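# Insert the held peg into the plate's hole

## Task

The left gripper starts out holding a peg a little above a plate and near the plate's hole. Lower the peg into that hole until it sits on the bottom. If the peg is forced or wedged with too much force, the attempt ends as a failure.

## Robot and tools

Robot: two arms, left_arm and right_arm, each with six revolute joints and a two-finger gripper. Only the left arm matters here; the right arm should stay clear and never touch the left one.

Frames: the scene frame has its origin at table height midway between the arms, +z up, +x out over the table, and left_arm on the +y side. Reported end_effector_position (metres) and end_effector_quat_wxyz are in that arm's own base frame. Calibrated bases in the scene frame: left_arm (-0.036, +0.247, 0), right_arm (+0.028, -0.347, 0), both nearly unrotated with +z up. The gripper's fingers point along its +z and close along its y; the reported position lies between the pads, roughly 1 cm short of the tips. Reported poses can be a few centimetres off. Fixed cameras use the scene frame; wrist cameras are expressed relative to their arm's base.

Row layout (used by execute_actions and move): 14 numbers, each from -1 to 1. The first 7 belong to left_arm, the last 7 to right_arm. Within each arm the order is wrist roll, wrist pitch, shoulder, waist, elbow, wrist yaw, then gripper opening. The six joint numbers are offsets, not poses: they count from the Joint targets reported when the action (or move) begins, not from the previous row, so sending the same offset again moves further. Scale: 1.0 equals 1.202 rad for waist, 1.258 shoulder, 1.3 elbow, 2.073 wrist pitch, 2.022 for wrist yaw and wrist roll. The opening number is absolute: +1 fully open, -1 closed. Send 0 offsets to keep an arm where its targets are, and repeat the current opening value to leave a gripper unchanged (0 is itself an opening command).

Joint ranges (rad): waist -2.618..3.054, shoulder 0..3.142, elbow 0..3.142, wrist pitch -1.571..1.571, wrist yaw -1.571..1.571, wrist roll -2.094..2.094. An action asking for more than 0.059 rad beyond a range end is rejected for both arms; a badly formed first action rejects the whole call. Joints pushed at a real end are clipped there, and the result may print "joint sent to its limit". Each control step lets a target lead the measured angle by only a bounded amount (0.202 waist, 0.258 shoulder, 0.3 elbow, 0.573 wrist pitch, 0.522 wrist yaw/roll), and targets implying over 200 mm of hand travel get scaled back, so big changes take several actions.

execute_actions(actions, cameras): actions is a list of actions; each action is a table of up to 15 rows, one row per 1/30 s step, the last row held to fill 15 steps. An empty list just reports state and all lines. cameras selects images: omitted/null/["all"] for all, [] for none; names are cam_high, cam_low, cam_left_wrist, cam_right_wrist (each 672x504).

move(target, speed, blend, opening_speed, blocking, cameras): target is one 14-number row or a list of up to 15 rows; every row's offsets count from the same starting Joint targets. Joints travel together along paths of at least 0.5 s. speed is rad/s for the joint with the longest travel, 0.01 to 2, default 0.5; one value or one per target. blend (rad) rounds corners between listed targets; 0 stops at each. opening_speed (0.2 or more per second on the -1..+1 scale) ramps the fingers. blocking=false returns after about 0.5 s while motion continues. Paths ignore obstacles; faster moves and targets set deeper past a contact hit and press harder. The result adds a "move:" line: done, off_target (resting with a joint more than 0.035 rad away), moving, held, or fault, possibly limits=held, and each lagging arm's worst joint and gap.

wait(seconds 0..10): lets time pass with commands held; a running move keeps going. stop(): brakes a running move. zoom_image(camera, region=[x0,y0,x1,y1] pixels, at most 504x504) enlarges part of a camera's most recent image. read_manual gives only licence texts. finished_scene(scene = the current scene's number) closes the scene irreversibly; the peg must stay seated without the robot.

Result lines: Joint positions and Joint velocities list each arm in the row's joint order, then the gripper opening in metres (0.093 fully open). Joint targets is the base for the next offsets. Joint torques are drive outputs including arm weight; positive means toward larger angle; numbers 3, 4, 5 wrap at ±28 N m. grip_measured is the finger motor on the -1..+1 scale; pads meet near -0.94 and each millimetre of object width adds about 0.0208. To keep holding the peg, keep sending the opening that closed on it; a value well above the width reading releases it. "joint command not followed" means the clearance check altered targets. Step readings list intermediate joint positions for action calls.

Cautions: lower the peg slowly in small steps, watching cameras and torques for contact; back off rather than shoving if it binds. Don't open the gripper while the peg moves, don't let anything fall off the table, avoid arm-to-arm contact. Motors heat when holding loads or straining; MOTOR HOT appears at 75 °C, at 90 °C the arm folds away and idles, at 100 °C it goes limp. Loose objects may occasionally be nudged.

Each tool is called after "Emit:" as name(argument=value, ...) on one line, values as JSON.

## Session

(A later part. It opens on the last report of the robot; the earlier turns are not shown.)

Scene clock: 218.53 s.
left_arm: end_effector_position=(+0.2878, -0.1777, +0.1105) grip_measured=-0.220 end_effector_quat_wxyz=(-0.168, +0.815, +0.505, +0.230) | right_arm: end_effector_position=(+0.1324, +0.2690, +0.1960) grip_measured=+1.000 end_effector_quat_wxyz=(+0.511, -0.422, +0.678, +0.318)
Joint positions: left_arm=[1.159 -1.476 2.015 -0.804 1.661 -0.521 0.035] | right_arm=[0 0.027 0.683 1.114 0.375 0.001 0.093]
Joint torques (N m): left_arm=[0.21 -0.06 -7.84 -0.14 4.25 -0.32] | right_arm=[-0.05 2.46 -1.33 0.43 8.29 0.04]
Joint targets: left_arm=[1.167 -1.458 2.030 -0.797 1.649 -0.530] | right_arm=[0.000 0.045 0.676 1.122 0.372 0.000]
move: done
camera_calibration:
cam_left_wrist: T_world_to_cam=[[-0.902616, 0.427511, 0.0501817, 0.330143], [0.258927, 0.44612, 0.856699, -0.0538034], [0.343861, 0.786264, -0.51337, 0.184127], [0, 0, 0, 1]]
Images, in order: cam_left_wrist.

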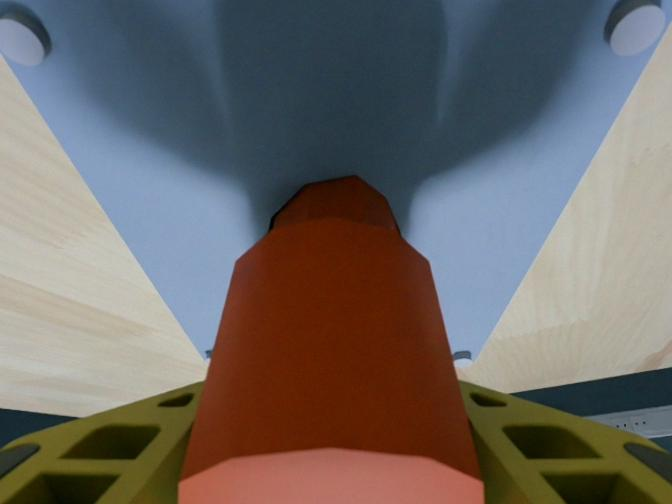

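Emit:
move(target=[-0.012,0,0,-0.015,0,-0.015,-0.921165,0,0,0,0,0,0,1], speed=0.05, cameras=["cam_left_wrist"])

Emit:
move(target=[-0.004,0.002,0,-0.006,-0.003,-0.006,-0.921165,0,0,0,0,0,0,1], speed=0.05, cameras=["cam_left_wrist","cam_low"])

Emit:
zoom_image(camera="cam_left_wrist", region=[270, 140, 410, 260])

Emit:
zoom_image(camera="cam_low", region=[245, 210, 315, 270])

Scene clock: 222.70 s.
left_arm: end_effector_position=(+0.2874, -0.1782, +0.1102) grip_measured=-0.220 end_effector_quat_wxyz=(-0.168, +0.812, +0.506, +0.237) | right_arm: end_effector_position=(+0.1324, +0.2690, +0.1960) grip_measured=+1.000 end_effector_quat_wxyz=(+0.511, -0.422, +0.678, +0.318)
Joint positions: left_arm=[1.143 -1.473 2.015 -0.811 1.655 -0.533 0.035] | right_arm=[0 0.027 0.683 1.114 0.375 0.001 0.093]
Joint torques (N m): left_arm=[0.17 -0.01 -7.62 -1.02 4.72 -0.46] | right_arm=[-0.02 2.4 -1.17 0.49 8.49 0.01]
Joint targets: left_arm=[1.142 -1.458 2.030 -0.815 1.649 -0.560] | right_arm=[0.000 0.045 0.676 1.122 0.372 0.000]
move: done
camera_calibration:
cam_left_wrist: T_world_to_cam=[[-0.904424, 0.424689, 0.0407052, 0.330957], [0.2458, 0.440709, 0.863341, -0.0510947], [0.348713, 0.790831, -0.502976, 0.182718], [0, 0, 0, 1]]
Images, in order: cam_left_wrist.

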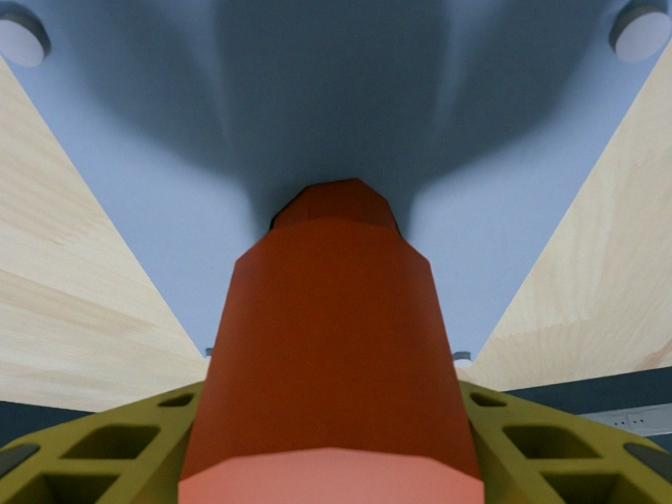

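Scene clock: 223.40 s.
left_arm: end_effector_position=(+0.2866, -0.1791, +0.1097) grip_measured=-0.220 end_effector_quat_wxyz=(-0.167, +0.811, +0.506, +0.241) | right_arm: end_effector_position=(+0.1324, +0.2690, +0.1960) grip_measured=+1.000 end_effector_quat_wxyz=(+0.511, -0.422, +0.678, +0.318)
Joint positions: left_arm=[1.134 -1.471 2.015 -0.818 1.65 -0.54 0.035] | right_arm=[0 0.027 0.683 1.114 0.375 0.001 0.093]
Joint torques (N m): left_arm=[0.23 -0.02 -7.91 -1.01 4.93 -0.57] | right_arm=[0.05 2.45 -1.17 0.61 8.44 -0.07]
Joint targets: left_arm=[1.134 -1.454 2.030 -0.823 1.645 -0.572] | right_arm=[0.000 0.045 0.676 1.122 0.372 0.000]
move: done
camera_calibration:
cam_left_wrist: T_world_to_cam=[[-0.904385, 0.425284, 0.0349554, 0.331383], [0.238884, 0.436711, 0.867305, -0.0493124], [0.353586, 0.792728, -0.496548, 0.181743], [0, 0, 0, 1]]
Images, in order: cam_low, cam_left_wrist.

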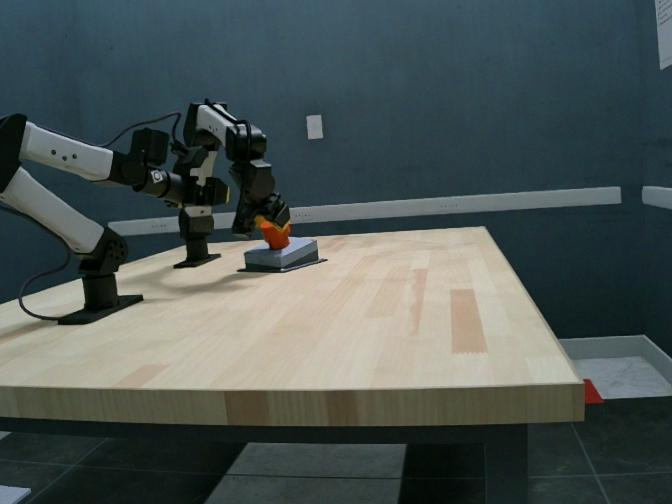

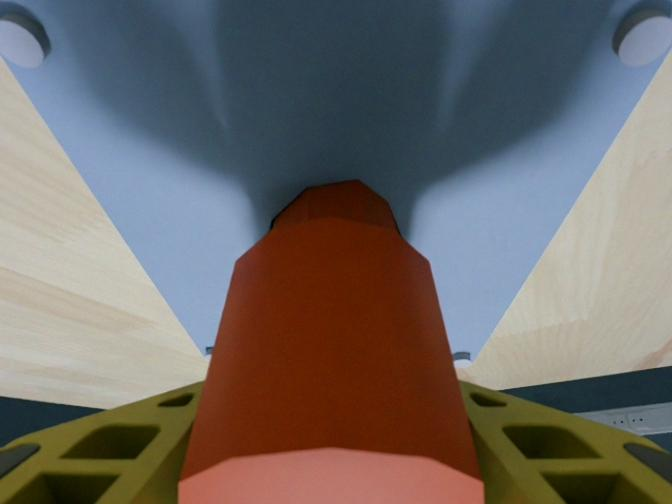

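Scaled by 3.600 from the camera's 672x504 image, which has a finer 960x720 frame.

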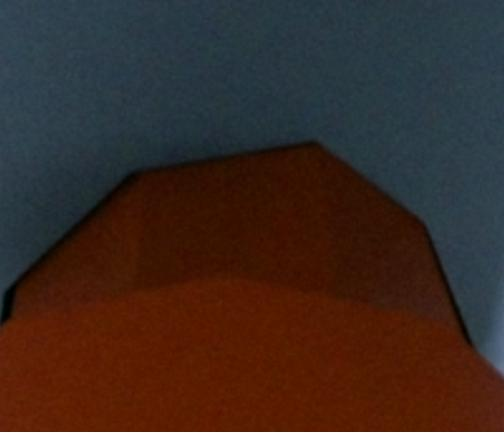

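Scaled by 7.200 from the camera's 672x504 image, which has a finer 960x720 frame.

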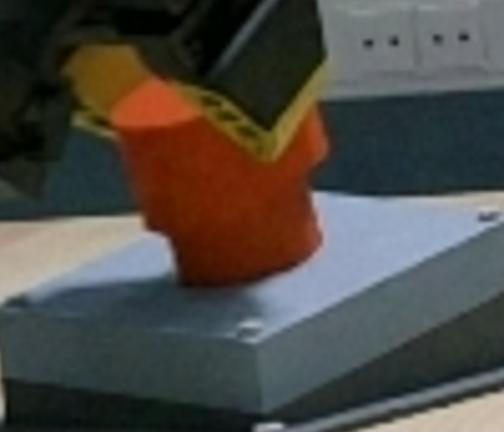

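Emit:
move(target=[-0.004,0.003,0,-0.006,-0.006,-0.006,-0.921165,0,0,0,0,0,0,1], speed=0.05, cameras=[])

Emit:
move(target=[-0.004,0.003,0,-0.006,-0.004,-0.006,-0.921165,0,0,0,0,0,0,1], speed=0.05, cameras=["cam_left_wrist","cam_low"])

Emit:
zoom_image(camera="cam_left_wrist", region=[270, 140, 410, 260])

Emit:
zoom_image(camera="cam_low", region=[245, 210, 315, 270])

Scene clock: 226.70 s.
left_arm: end_effector_position=(+0.2860, -0.1798, +0.1092) grip_measured=-0.220 end_effector_quat_wxyz=(-0.167, +0.809, +0.507, +0.247) | right_arm: end_effector_position=(+0.1324, +0.2690, +0.1960) grip_measured=+1.000 end_effector_quat_wxyz=(+0.511, -0.422, +0.678, +0.318)
Joint positions: left_arm=[1.121 -1.467 2.015 -0.825 1.644 -0.55 0.035] | right_arm=[0 0.027 0.683 1.114 0.375 0.001 0.093]
Joint torques (N m): left_arm=[0.21 0 -7.72 -0.77 4.78 -0.61] | right_arm=[0.01 2.44 -1.31 0.59 8.21 0.02]
Joint targets: left_arm=[1.126 -1.447 2.030 -0.830 1.637 -0.584] | right_arm=[0.000 0.045 0.676 1.122 0.372 0.000]
move: done

Scene clock: 227.40 s.
left_arm: end_effector_position=(+0.2854, -0.1802, +0.1088) grip_measured=-0.220 end_effector_quat_wxyz=(-0.166, +0.807, +0.507, +0.252) | right_arm: end_effector_position=(+0.1324, +0.2690, +0.1960) grip_measured=+1.000 end_effector_quat_wxyz=(+0.511, -0.422, +0.678, +0.318)
Joint positions: left_arm=[1.111 -1.465 2.015 -0.831 1.639 -0.558 0.035] | right_arm=[0 0.027 0.683 1.114 0.375 0.001 0.093]
Joint torques (N m): left_arm=[0.2 0.06 -7.83 -1.13 4.55 -0.58] | right_arm=[0.07 2.37 -1.29 0.46 8.36 0]
Joint targets: left_arm=[1.118 -1.441 2.030 -0.837 1.632 -0.596] | right_arm=[0.000 0.045 0.676 1.122 0.372 0.000]
move: off_target (left_arm); left_arm: the wrist yaw is farthest, 0.038 rad from its target
camera_calibration:
cam_left_wrist: T_world_to_cam=[[-0.905306, 0.42426, 0.020613, 0.332502], [0.220424, 0.42776, 0.876604, -0.0450617], [0.363091, 0.798138, -0.480771, 0.179168], [0, 0, 0, 1]]
Images, in order: cam_low, cam_left_wrist.

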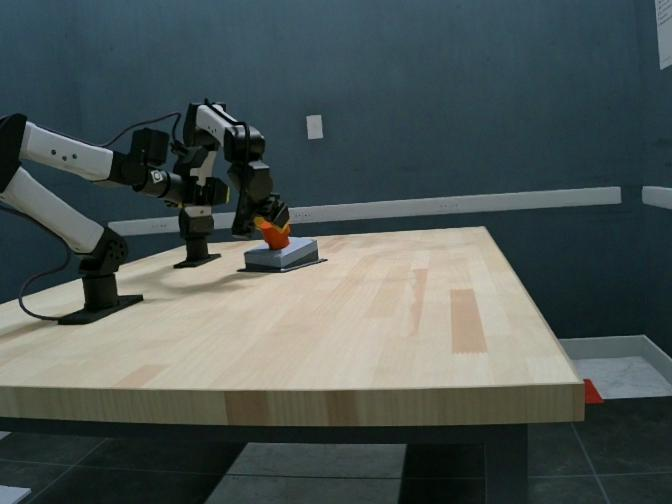

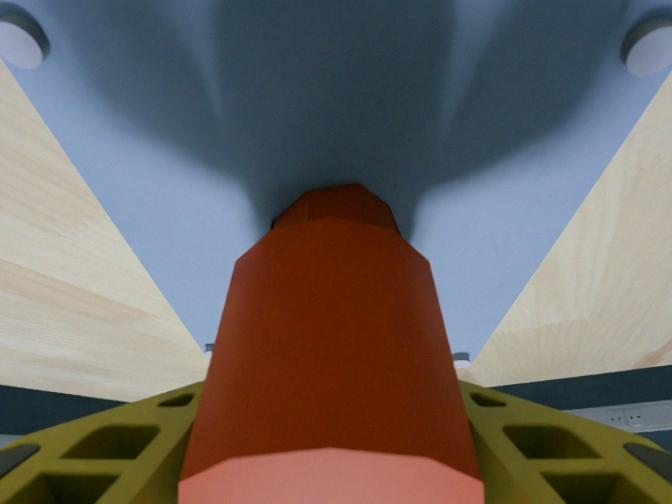

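Scaled by 3.600 from the camera's 672x504 image, which has a finer 960x720 frame.

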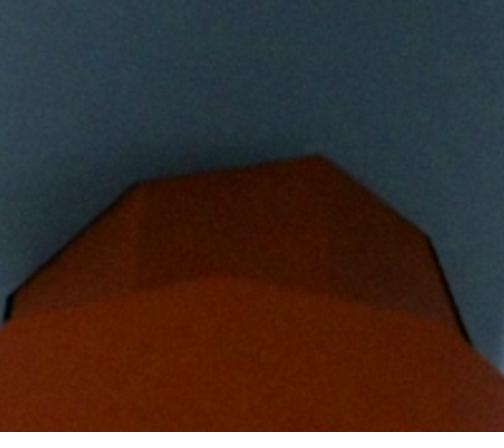

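Scaled by 7.200 from the camera's 672x504 image, which has a finer 960x720 frame.

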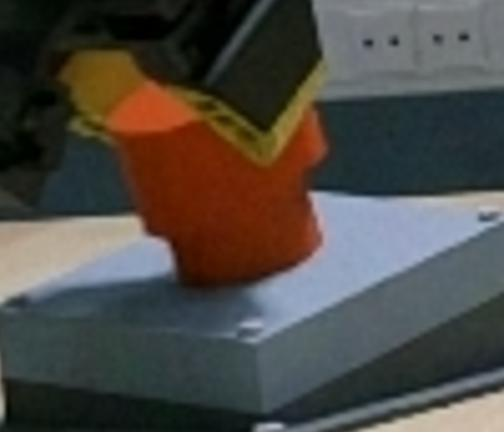

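Emit:
move(target=[[0,-0.0362,0,0,0.0731,0,-0.921165,0,0,0,0,0,0,1],[0.0396,-0.0362,-0.0636,0.0541,0.0731,0.0608,-0.921165,0,0,0,0,0,0,1]], speed=0.12, cameras=["cam_left_wrist","cam_low"])

Emit:
zoom_image(camera="cam_left_wrist", region=[260, 110, 420, 240])

Emit:
zoom_image(camera="cam_low", region=[245, 210, 315, 270])

Scene clock: 247.63 s.
left_arm: end_effector_position=(+0.2884, -0.1752, +0.1199) grip_measured=-0.220 end_effector_quat_wxyz=(-0.162, +0.818, +0.512, +0.204) | right_arm: end_effector_position=(+0.1324, +0.2690, +0.1960) grip_measured=+1.000 end_effector_quat_wxyz=(+0.511, -0.422, +0.678, +0.318)
Joint positions: left_arm=[1.189 -1.508 2.002 -0.775 1.698 -0.473 0.035] | right_arm=[0 0.027 0.683 1.114 0.375 0.001 0.093]
Joint torques (N m): left_arm=[0.27 -0.25 -13.18 -0.2 7.9 -0.25] | right_arm=[0.04 2.38 -1.32 0.58 8.17 0.02]
Motor temperatures (°C): left_arm=[29 30 53 28 42 31 34] | right_arm=[28 56 31 28 47 32 31]
Heat: left arm: 53 °C; right arm: 56 °C.
Joint targets: left_arm=[1.198 -1.516 1.950 -0.772 1.727 -0.474] | right_arm=[0.000 0.045 0.676 1.122 0.372 0.000]
move: off_target (left_arm); left_arm: the shoulder is farthest, 0.052 rad from its target
camera_calibration:
cam_left_wrist: T_world_to_cam=[[-0.906515, 0.417023, 0.0657446, 0.326484], [0.282433, 0.483309, 0.82864, -0.0600139], [0.313787, 0.769743, -0.555907, 0.197663], [0, 0, 0, 1]]
Images, in order: cam_low, cam_left_wrist.

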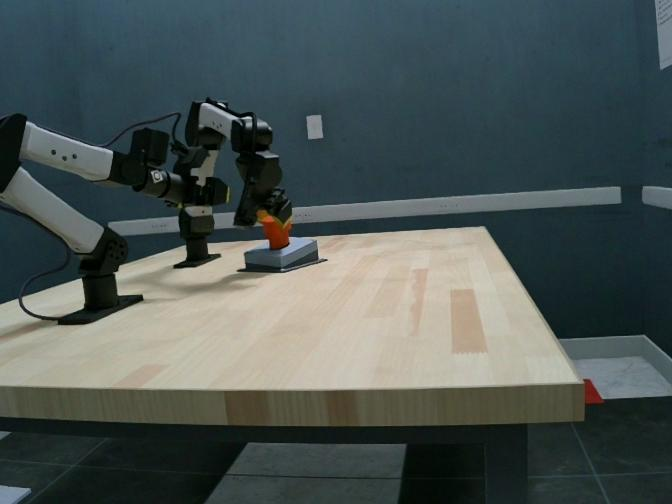

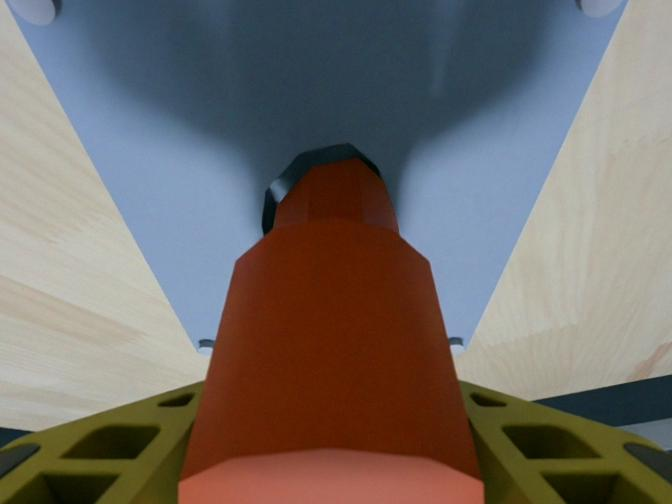

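Scaled by 3.150 from the camera's 672x504 image, which has a finer 960x720 frame.

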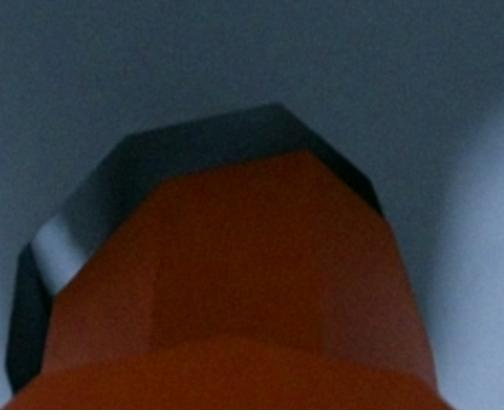

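Scaled by 7.200 from the camera's 672x504 image, which has a finer 960x720 frame.

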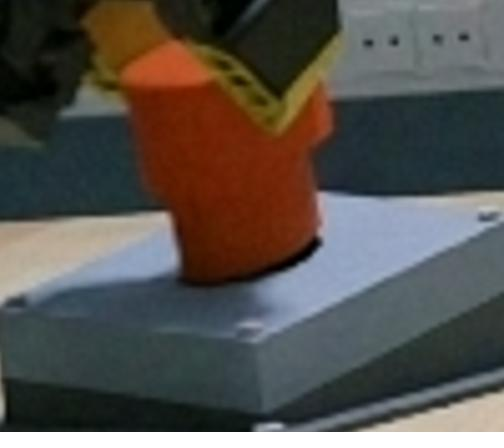

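Emit:
move(target=[0,0.0232,0.0278,0,-0.0362,0,-0.921165,0,0,0,0,0,0,1], speed=0.1, cameras=["cam_left_wrist"])

Emit:
zoom_image(camera="cam_left_wrist", region=[260, 120, 420, 250])

Scene clock: 254.17 s.
left_arm: end_effector_position=(+0.2896, -0.1771, +0.1149) grip_measured=-0.220 end_effector_quat_wxyz=(-0.157, +0.819, +0.514, +0.204) | right_arm: end_effector_position=(+0.1324, +0.2690, +0.1960) grip_measured=+1.000 end_effector_quat_wxyz=(+0.511, -0.422, +0.678, +0.318)
Joint positions: left_arm=[1.191 -1.48 2.002 -0.775 1.682 -0.47 0.035] | right_arm=[0 0.027 0.683 1.114 0.375 0.001 0.093]
Joint torques (N m): left_arm=[0.21 -0.02 -10.44 -0.53 5.16 -0.2] | right_arm=[-0.01 2.42 -1.2 0.76 8.35 0.06]
Joint targets: left_arm=[1.198 -1.468 1.985 -0.772 1.680 -0.474] | right_arm=[0.000 0.045 0.676 1.122 0.372 0.000]
move: done
camera_calibration:
cam_left_wrist: T_world_to_cam=[[-0.906754, 0.417899, 0.0561998, 0.330066], [0.277748, 0.491668, 0.825299, -0.0520421], [0.31726, 0.763952, -0.561893, 0.194553], [0, 0, 0, 1]]
Images, in order: cam_left_wrist.

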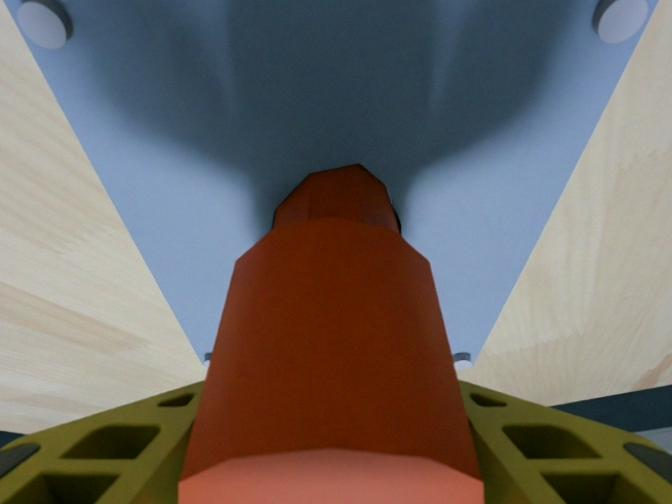

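Scaled by 3.150 from the camera's 672x504 image, which has a finer 960x720 frame.

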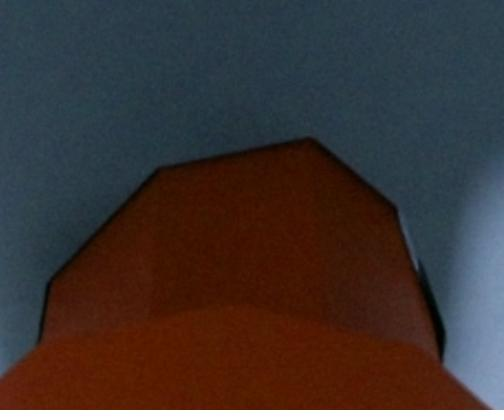

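Emit:
move(target=[0,0.0051,0,0.0012,-0.0092,0,-0.921165,0,0,0,0,0,0,1], speed=0.06, cameras=["cam_left_wrist"])

Emit:
zoom_image(camera="cam_left_wrist", region=[260, 120, 420, 250])

Emit:
move(target=[0,0.0056,0,0.0012,-0.0092,0,-0.921165,0,0,0,0,0,0,1], speed=0.06, cameras=["cam_left_wrist","cam_low"])

Emit:
zoom_image(camera="cam_left_wrist", region=[260, 120, 420, 250])

Emit:
zoom_image(camera="cam_low", region=[245, 210, 315, 270])

Scene clock: 257.80 s.
left_arm: end_effector_position=(+0.2895, -0.1769, +0.1119) grip_measured=-0.220 end_effector_quat_wxyz=(-0.157, +0.819, +0.514, +0.204) | right_arm: end_effector_position=(+0.1324, +0.2690, +0.1961) grip_measured=+1.000 end_effector_quat_wxyz=(+0.511, -0.422, +0.678, +0.318)
Joint positions: left_arm=[1.191 -1.468 2.002 -0.775 1.67 -0.47 0.035] | right_arm=[0 0.028 0.683 1.114 0.375 0.001 0.093]
Joint torques (N m): left_arm=[0.21 -0.07 -10.43 -0.14 5.35 -0.24] | right_arm=[0.02 2.39 -1.31 0.43 8.31 -0.01]
Joint targets: left_arm=[1.198 -1.458 1.985 -0.771 1.668 -0.474] | right_arm=[0.000 0.045 0.676 1.122 0.372 0.000]
move: done
camera_calibration:
cam_left_wrist: T_world_to_cam=[[-0.906754, 0.417899, 0.0561998, 0.329992], [0.277748, 0.491668, 0.825299, -0.0496269], [0.31726, 0.763952, -0.561893, 0.192804], [0, 0, 0, 1]]
Images, in order: cam_left_wrist.

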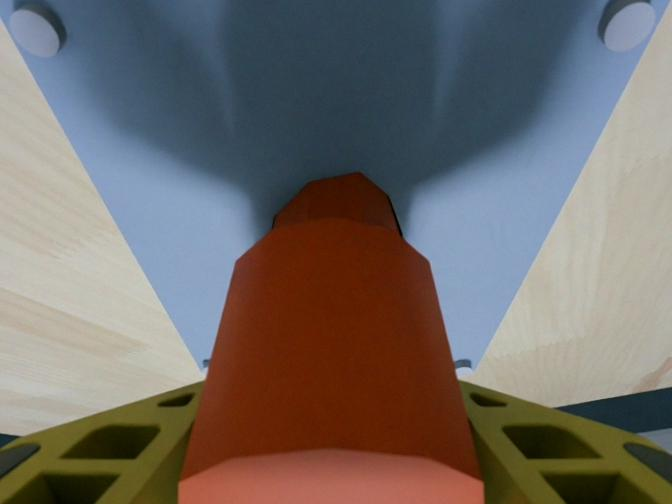

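Scaled by 3.150 from the camera's 672x504 image, which has a finer 960x720 frame.

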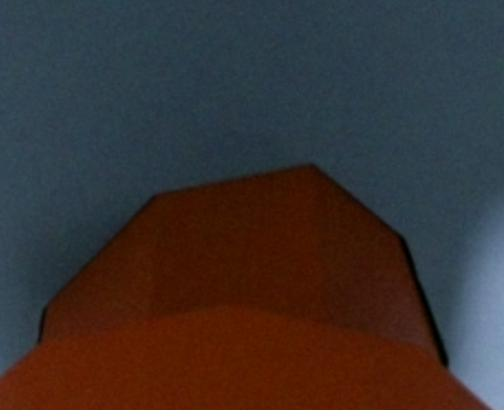

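Scene clock: 258.50 s.
left_arm: end_effector_position=(+0.2893, -0.1768, +0.1089) grip_measured=-0.220 end_effector_quat_wxyz=(-0.156, +0.819, +0.514, +0.204) | right_arm: end_effector_position=(+0.1324, +0.2690, +0.1961) grip_measured=+1.000 end_effector_quat_wxyz=(+0.511, -0.422, +0.678, +0.318)
Joint positions: left_arm=[1.191 -1.456 2.002 -0.775 1.658 -0.47 0.035] | right_arm=[0 0.028 0.683 1.114 0.375 0.001 0.093]
Joint torques (N m): left_arm=[0.31 -0.12 -10.29 -0.25 5.23 -0.23] | right_arm=[0.02 2.4 -1.31 0.62 8.51 0.04]
Joint targets: left_arm=[1.198 -1.446 1.985 -0.769 1.656 -0.474] | right_arm=[0.000 0.045 0.676 1.122 0.372 0.000]
move: done
camera_calibration:
cam_left_wrist: T_world_to_cam=[[-0.906769, 0.417914, 0.0558412, 0.33001], [0.277523, 0.491889, 0.825243, -0.0470812], [0.317413, 0.763802, -0.56201, 0.191002], [0, 0, 0, 1]]
Images, in order: cam_low, cam_left_wrist.

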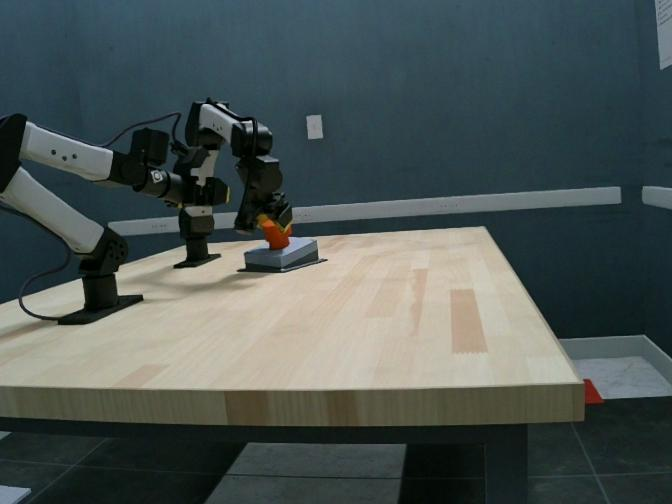

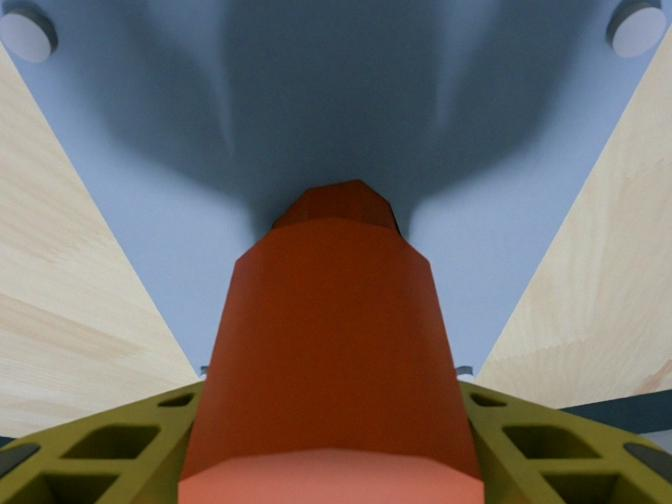

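Scaled by 3.150 from the camera's 672x504 image, which has a finer 960x720 frame.

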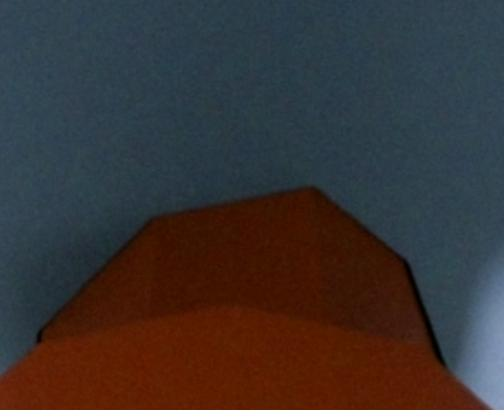

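Scaled by 7.200 from the camera's 672x504 image, which has a finer 960x720 frame.

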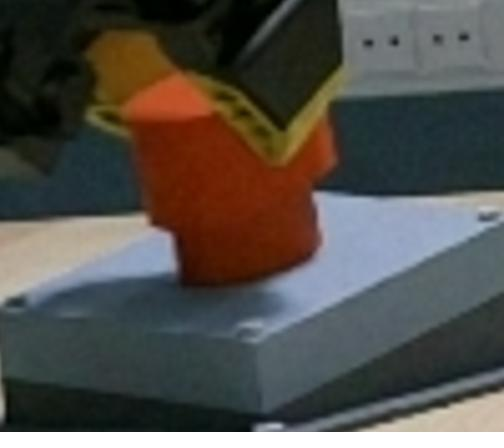

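Emit:
move(target=[0,0.0051,0,0.004,-0.0092,0,-0.921165,0,0,0,0,0,0,1], speed=0.06, cameras=["cam_left_wrist"])

Emit:
zoom_image(camera="cam_left_wrist", region=[260, 120, 420, 250])

Scene clock: 261.13 s.
left_arm: end_effector_position=(+0.2900, -0.1749, +0.1059) grip_measured=-0.220 end_effector_quat_wxyz=(-0.157, +0.817, +0.516, +0.203) | right_arm: end_effector_position=(+0.1324, +0.2690, +0.1961) grip_measured=+1.000 end_effector_quat_wxyz=(+0.511, -0.422, +0.678, +0.318)
Joint positions: left_arm=[1.191 -1.444 2.002 -0.77 1.646 -0.47 0.035] | right_arm=[0 0.028 0.683 1.114 0.375 0.001 0.093]
Joint torques (N m): left_arm=[0.24 -0.02 -10.5 -0.08 5.18 -0.15] | right_arm=[0 2.44 -1.33 0.31 8.49 0]
Joint targets: left_arm=[1.198 -1.435 1.985 -0.764 1.644 -0.473] | right_arm=[0.000 0.045 0.676 1.122 0.372 0.000]
move: done
camera_calibration:
cam_left_wrist: T_world_to_cam=[[-0.909167, 0.412654, 0.0559661, 0.329826], [0.274875, 0.493713, 0.82504, -0.0446139], [0.312825, 0.765483, -0.562295, 0.189331], [0, 0, 0, 1]]
Images, in order: cam_left_wrist.

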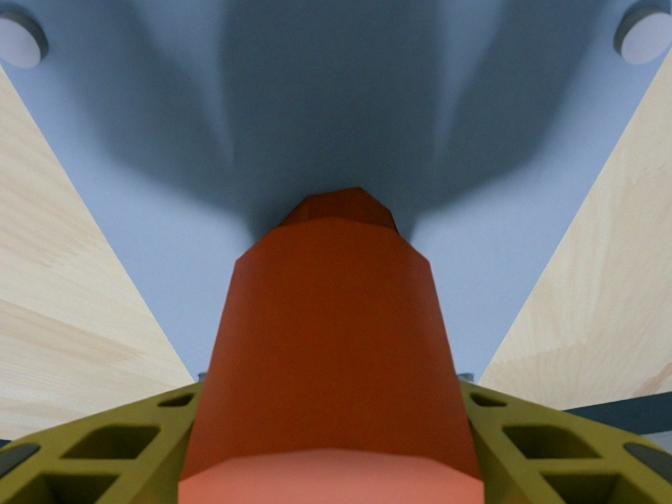

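Scaled by 3.150 from the camera's 672x504 image, which has a finer 960x720 frame.

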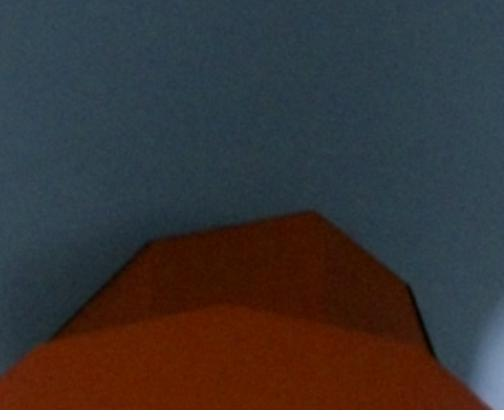

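Going well.

Emit:
move(target=[0,0.0054,0,0.001,-0.0092,0,-0.921165,0,0,0,0,0,0,1], speed=0.06, cameras=["cam_left_wrist"])

Emit:
move(target=[0,0.0054,0,0.001,-0.0092,0,-0.921165,0,0,0,0,0,0,1], speed=0.06, cameras=["cam_left_wrist","cam_low"])

Emit:
zoom_image(camera="cam_left_wrist", region=[260, 120, 420, 250])

Emit:
zoom_image(camera="cam_low", region=[245, 210, 315, 270])

Scene clock: 265.30 s.
left_arm: end_effector_position=(+0.2900, -0.1745, +0.1041) grip_measured=-0.220 end_effector_quat_wxyz=(-0.157, +0.817, +0.516, +0.203) | right_arm: end_effector_position=(+0.1324, +0.2690, +0.1961) grip_measured=+1.000 end_effector_quat_wxyz=(+0.511, -0.422, +0.678, +0.318)
Joint positions: left_arm=[1.191 -1.437 2.002 -0.769 1.639 -0.47 0.035] | right_arm=[0 0.028 0.683 1.114 0.375 0.001 0.093]
Joint torques (N m): left_arm=[0.3 -0.01 -10.44 0.01 4.7 -0.19] | right_arm=[-0.02 2.42 -1.28 0.43 8.32 0]
Joint targets: left_arm=[1.198 -1.424 1.985 -0.763 1.632 -0.473] | right_arm=[0.000 0.045 0.676 1.122 0.372 0.000]
move: done
camera_calibration:
cam_left_wrist: T_world_to_cam=[[-0.909481, 0.41196, 0.0559661, 0.329723], [0.274498, 0.493922, 0.82504, -0.0431481], [0.312241, 0.765722, -0.562295, 0.188244], [0, 0, 0, 1]]
Images, in order: cam_left_wrist.

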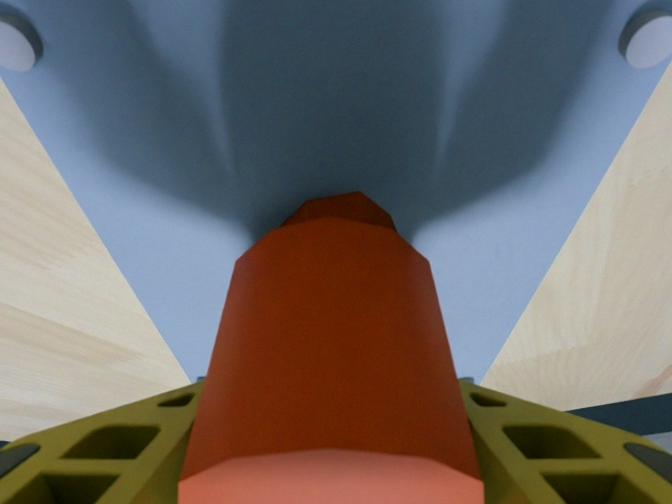

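Scene clock: 266.00 s.
left_arm: end_effector_position=(+0.2899, -0.1741, +0.1026) grip_measured=-0.220 end_effector_quat_wxyz=(-0.157, +0.817, +0.517, +0.203) | right_arm: end_effector_position=(+0.1324, +0.2690, +0.1961) grip_measured=+1.000 end_effector_quat_wxyz=(+0.511, -0.422, +0.678, +0.318)
Joint positions: left_arm=[1.189 -1.431 2.002 -0.768 1.633 -0.47 0.035] | right_arm=[0 0.028 0.683 1.114 0.375 0.001 0.093]
Joint torques (N m): left_arm=[0.22 0.08 -10.29 0.09 4.37 -0.17] | right_arm=[0 2.44 -1.13 0.43 8.47 -0.05]
Joint targets: left_arm=[1.198 -1.413 1.985 -0.762 1.620 -0.473] | right_arm=[0.000 0.045 0.676 1.122 0.372 0.000]
move: done
camera_calibration:
cam_left_wrist: T_world_to_cam=[[-0.910364, 0.41006, 0.0555711, 0.329542], [0.273105, 0.494488, 0.825164, -0.0416006], [0.310888, 0.766376, -0.562154, 0.187592], [0, 0, 0, 1]]
Images, in order: cam_low, cam_left_wrist.

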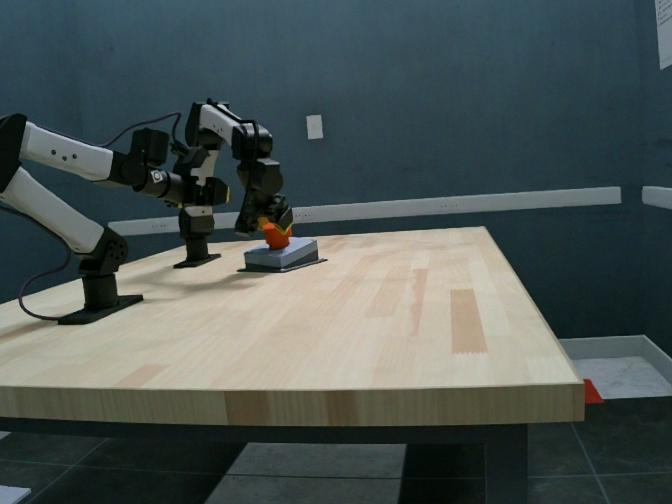

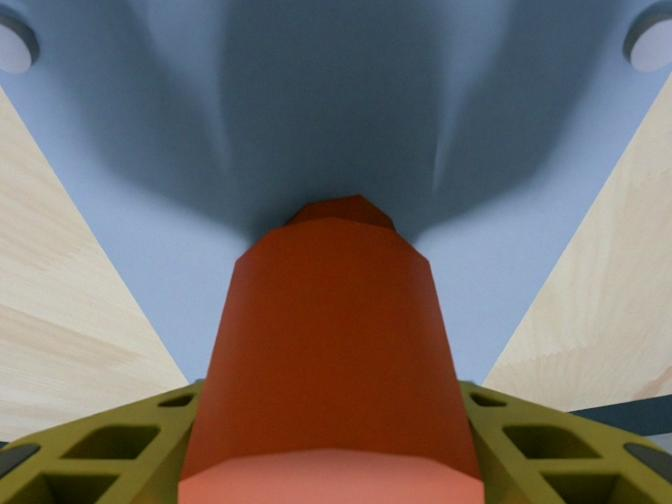

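Scaled by 3.150 from the camera's 672x504 image, which has a finer 960x720 frame.

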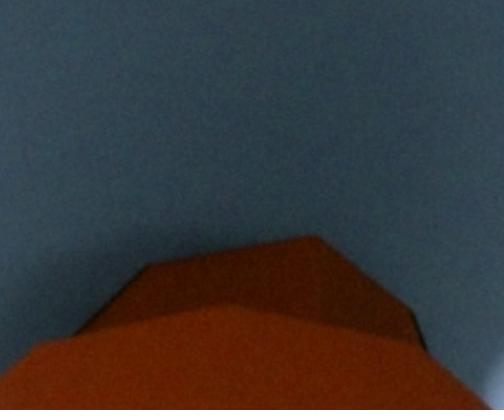

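Scaled by 7.200 from the camera's 672x504 image, which has a finer 960x720 frame.

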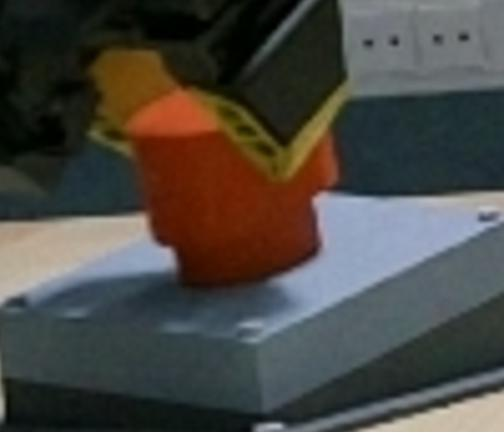

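Emit:
move(target=[0,0.0054,0,0.001,-0.0092,0,-0.921165,0,0,0,0,0,0,1], speed=0.06, cameras=["cam_low","cam_left_wrist"])

Emit:
zoom_image(camera="cam_low", region=[245, 210, 315, 270])

Emit:
zoom_image(camera="cam_left_wrist", region=[260, 120, 420, 250])

Scene clock: 274.80 s.
left_arm: end_effector_position=(+0.2898, -0.1739, +0.1020) grip_measured=-0.220 end_effector_quat_wxyz=(-0.157, +0.816, +0.517, +0.203) | right_arm: end_effector_position=(+0.1324, +0.2690, +0.1961) grip_measured=+1.000 end_effector_quat_wxyz=(+0.511, -0.422, +0.678, +0.318)
Joint positions: left_arm=[1.188 -1.429 2.002 -0.768 1.63 -0.47 0.035] | right_arm=[0 0.028 0.683 1.114 0.375 0.001 0.093]
Joint torques (N m): left_arm=[0.25 0.11 -10.37 0.16 3.26 -0.18] | right_arm=[-0.01 2.43 -1.47 0.46 8.44 0.01]
Joint targets: left_arm=[1.198 -1.402 1.985 -0.761 1.608 -0.474] | right_arm=[0.000 0.045 0.676 1.122 0.372 0.000]
move: done
camera_calibration:
cam_left_wrist: T_world_to_cam=[[-0.910603, 0.409499, 0.0557854, 0.329312], [0.272767, 0.494093, 0.825512, -0.0411787], [0.310483, 0.766931, -0.561621, 0.187293], [0, 0, 0, 1]]
Images, in order: cam_low, cam_left_wrist.

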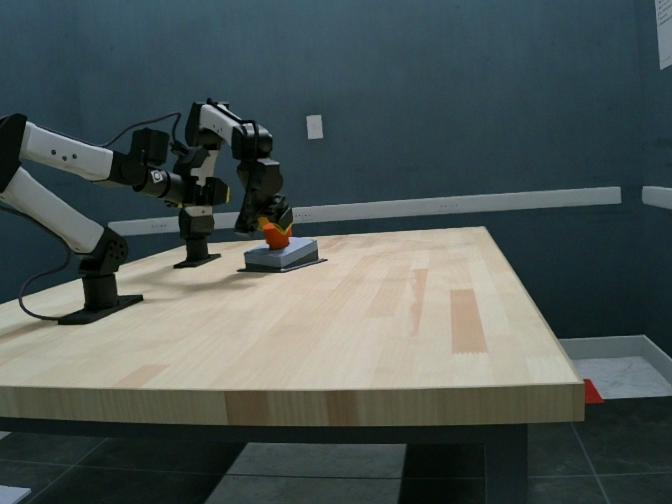

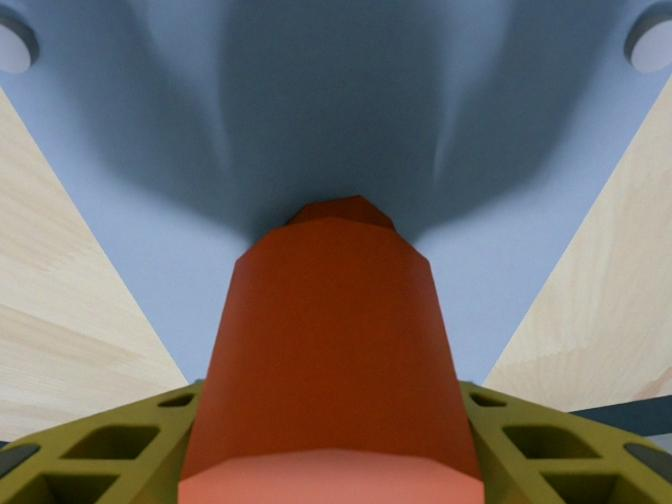

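Scaled by 7.200 from the camera's 672x504 image, which has a finer 960x720 frame.

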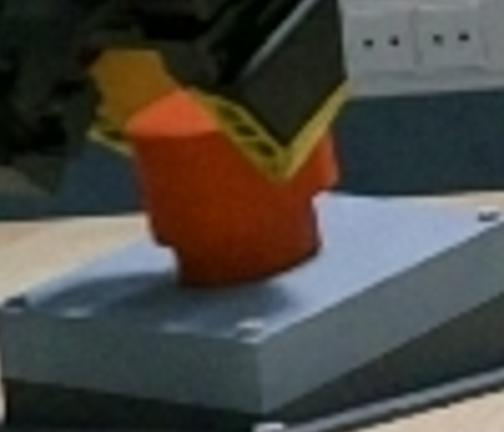

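Scaled by 3.150 from the camera's 672x504 image, which has a finer 960x720 frame.

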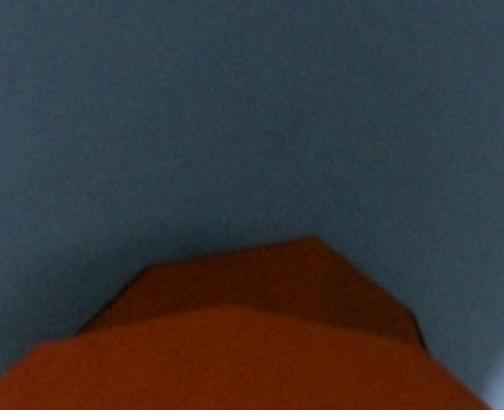

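Emit:
move(target=[0,-0.009,0,0,0.02,0,-0.921165,0,0,0,0,0,0,1], speed=0.08, cameras=["cam_low"])

Emit:
move(target=[0,0,0,0,0,0,0.0,0,0,0,0,0,0,1], opening_speed=0.4, cameras=["cam_low","cam_left_wrist"])

Emit:
zoom_image(camera="cam_low", region=[245, 210, 315, 270])

Emit:
zoom_image(camera="cam_left_wrist", region=[260, 120, 420, 250])

Scene clock: 278.50 s.
left_arm: end_effector_position=(+0.2899, -0.1740, +0.1020) grip_measured=-0.220 end_effector_quat_wxyz=(-0.157, +0.816, +0.517, +0.203) | right_arm: end_effector_position=(+0.1324, +0.2690, +0.1961) grip_measured=+1.000 end_effector_quat_wxyz=(+0.511, -0.422, +0.678, +0.318)
Joint positions: left_arm=[1.188 -1.429 2.002 -0.768 1.63 -0.47 0.035] | right_arm=[0 0.028 0.683 1.114 0.375 0.001 0.093]
Joint torques (N m): left_arm=[0.28 -0.03 -10.4 0.03 5.42 -0.24] | right_arm=[0.02 2.45 -1.26 0.38 8.28 -0.01]
Joint targets: left_arm=[1.198 -1.420 1.985 -0.761 1.634 -0.474] | right_arm=[0.000 0.045 0.676 1.122 0.372 0.000]
move: done
Images, in order: cam_low.

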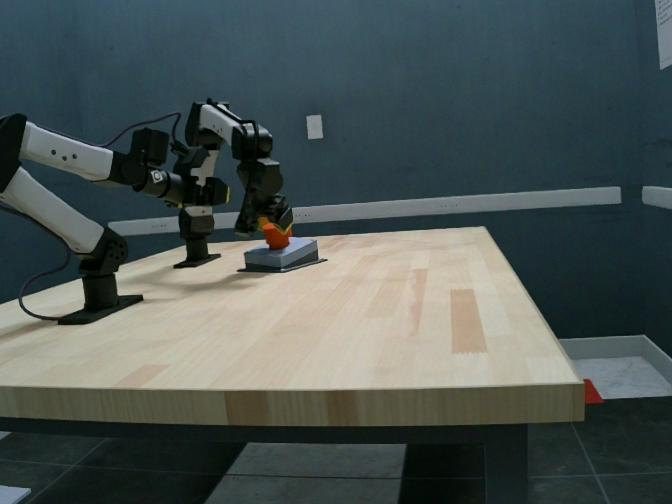

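Scene clock: 281.03 s.
left_arm: end_effector_position=(+0.2905, -0.1731, +0.1020) grip_measured=-0.002 end_effector_quat_wxyz=(-0.158, +0.816, +0.518, +0.203) | right_arm: end_effector_position=(+0.1324, +0.2690, +0.1961) grip_measured=+1.000 end_effector_quat_wxyz=(+0.511, -0.422, +0.678, +0.318)
Joint positions: left_arm=[1.19 -1.428 2.002 -0.766 1.63 -0.471 0.045] | right_arm=[0 0.028 0.683 1.114 0.375 0.001 0.093]
Joint torques (N m): left_arm=[0.23 -0.05 -10.15 -0.09 5.63 -0.16] | right_arm=[0.02 2.42 -1.33 0.47 8.4 0.03]
Joint targets: left_arm=[1.198 -1.420 1.985 -0.761 1.634 -0.474] | right_arm=[0.000 0.045 0.676 1.122 0.372 0.000]
move: done
camera_calibration:
cam_left_wrist: T_world_to_cam=[[-0.911081, 0.408481, 0.0554473, 0.329644], [0.271727, 0.493951, 0.82594, -0.0415588], [0.309992, 0.767565, -0.561025, 0.186698], [0, 0, 0, 1]]
Images, in order: cam_low, cam_left_wrist.

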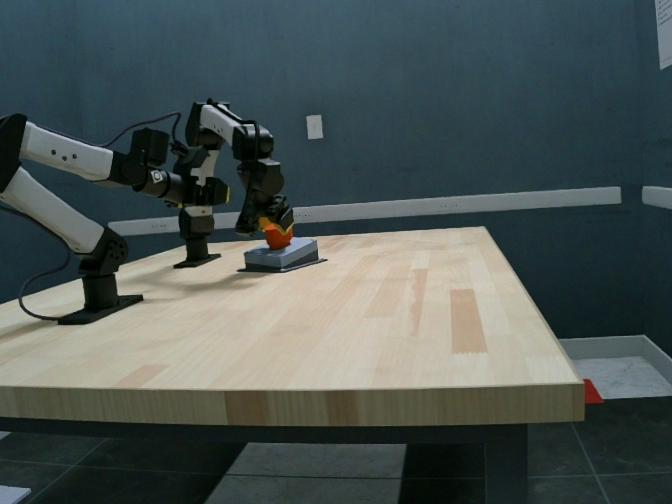

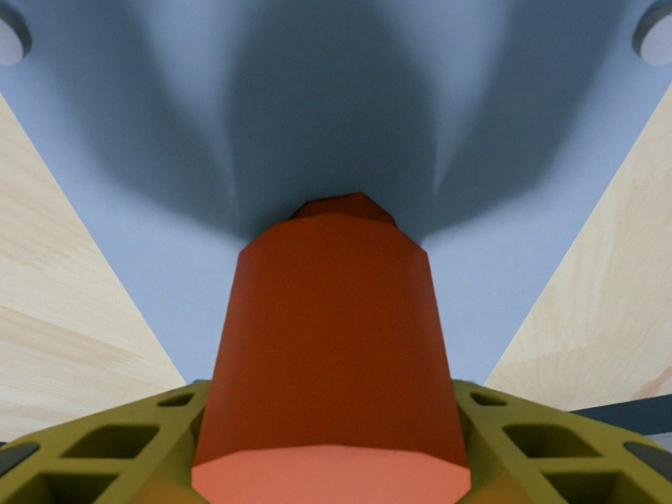

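Scaled by 7.200 from the camera's 672x504 image, which has a finer 960x720 frame.

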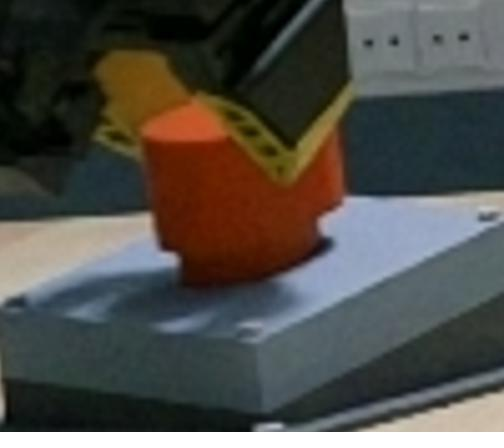

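Scaled by 3.150 from the camera's 672x504 image, which has a finer 960x720 frame.

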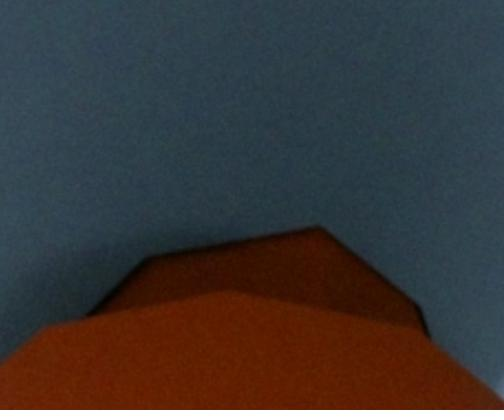

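Emit:
move(target=[0,0,0,0,0,0,0.5,0,0,0,0,0,0,1], opening_speed=0.6, cameras=["cam_low","cam_left_wrist"])

Emit:
zoom_image(camera="cam_low", region=[245, 210, 315, 270])

Emit:
zoom_image(camera="cam_left_wrist", region=[260, 120, 420, 250])

Scene clock: 284.23 s.
left_arm: end_effector_position=(+0.2905, -0.1731, +0.1020) grip_measured=+0.498 end_effector_quat_wxyz=(-0.158, +0.816, +0.518, +0.203) | right_arm: end_effector_position=(+0.1324, +0.2690, +0.1961) grip_measured=+1.000 end_effector_quat_wxyz=(+0.511, -0.422, +0.678, +0.318)
Joint positions: left_arm=[1.19 -1.428 2.002 -0.766 1.63 -0.471 0.069] | right_arm=[0 0.028 0.683 1.114 0.375 0.001 0.093]
Joint torques (N m): left_arm=[0.22 -0.1 -10.35 -0.46 5.78 -0.29] | right_arm=[0.02 2.47 -1.06 0.36 8.29 0.03]
Joint targets: left_arm=[1.198 -1.420 1.985 -0.761 1.634 -0.474] | right_arm=[0.000 0.045 0.676 1.122 0.372 0.000]
move: done
camera_calibration:
cam_left_wrist: T_world_to_cam=[[-0.910936, 0.408779, 0.0556362, 0.329635], [0.272038, 0.493808, 0.825923, -0.0416721], [0.310146, 0.767498, -0.561031, 0.186642], [0, 0, 0, 1]]
Images, in order: cam_low, cam_left_wrist.

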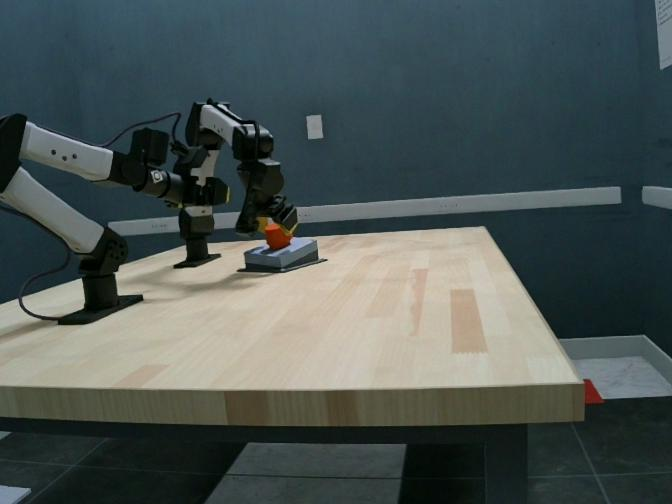

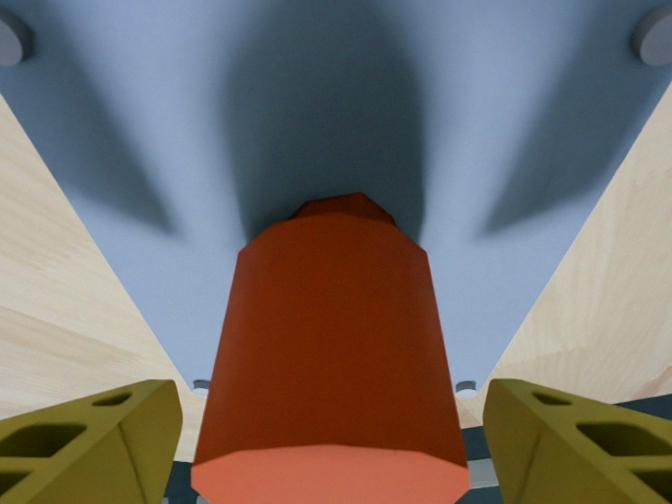

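Scaled by 7.200 from the camera's 672x504 image, which has a finer 960x720 frame.

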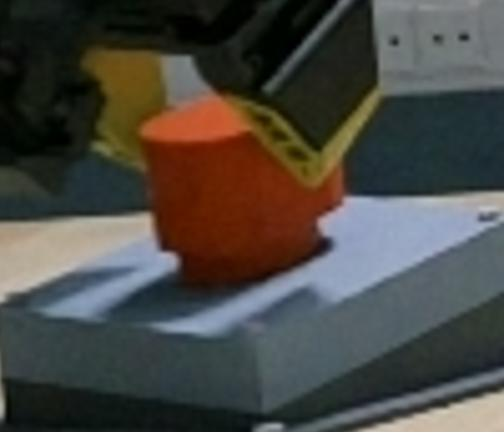

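Scaled by 3.150 from the camera's 672x504 image, which has a finer 960x720 frame.

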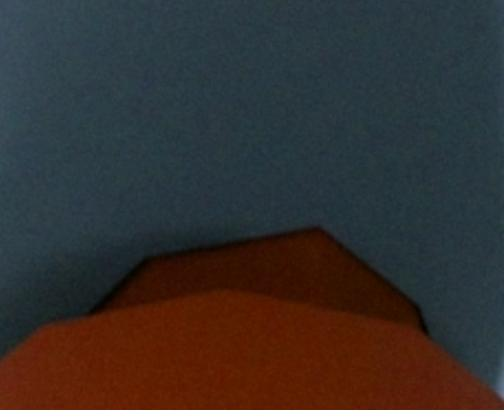

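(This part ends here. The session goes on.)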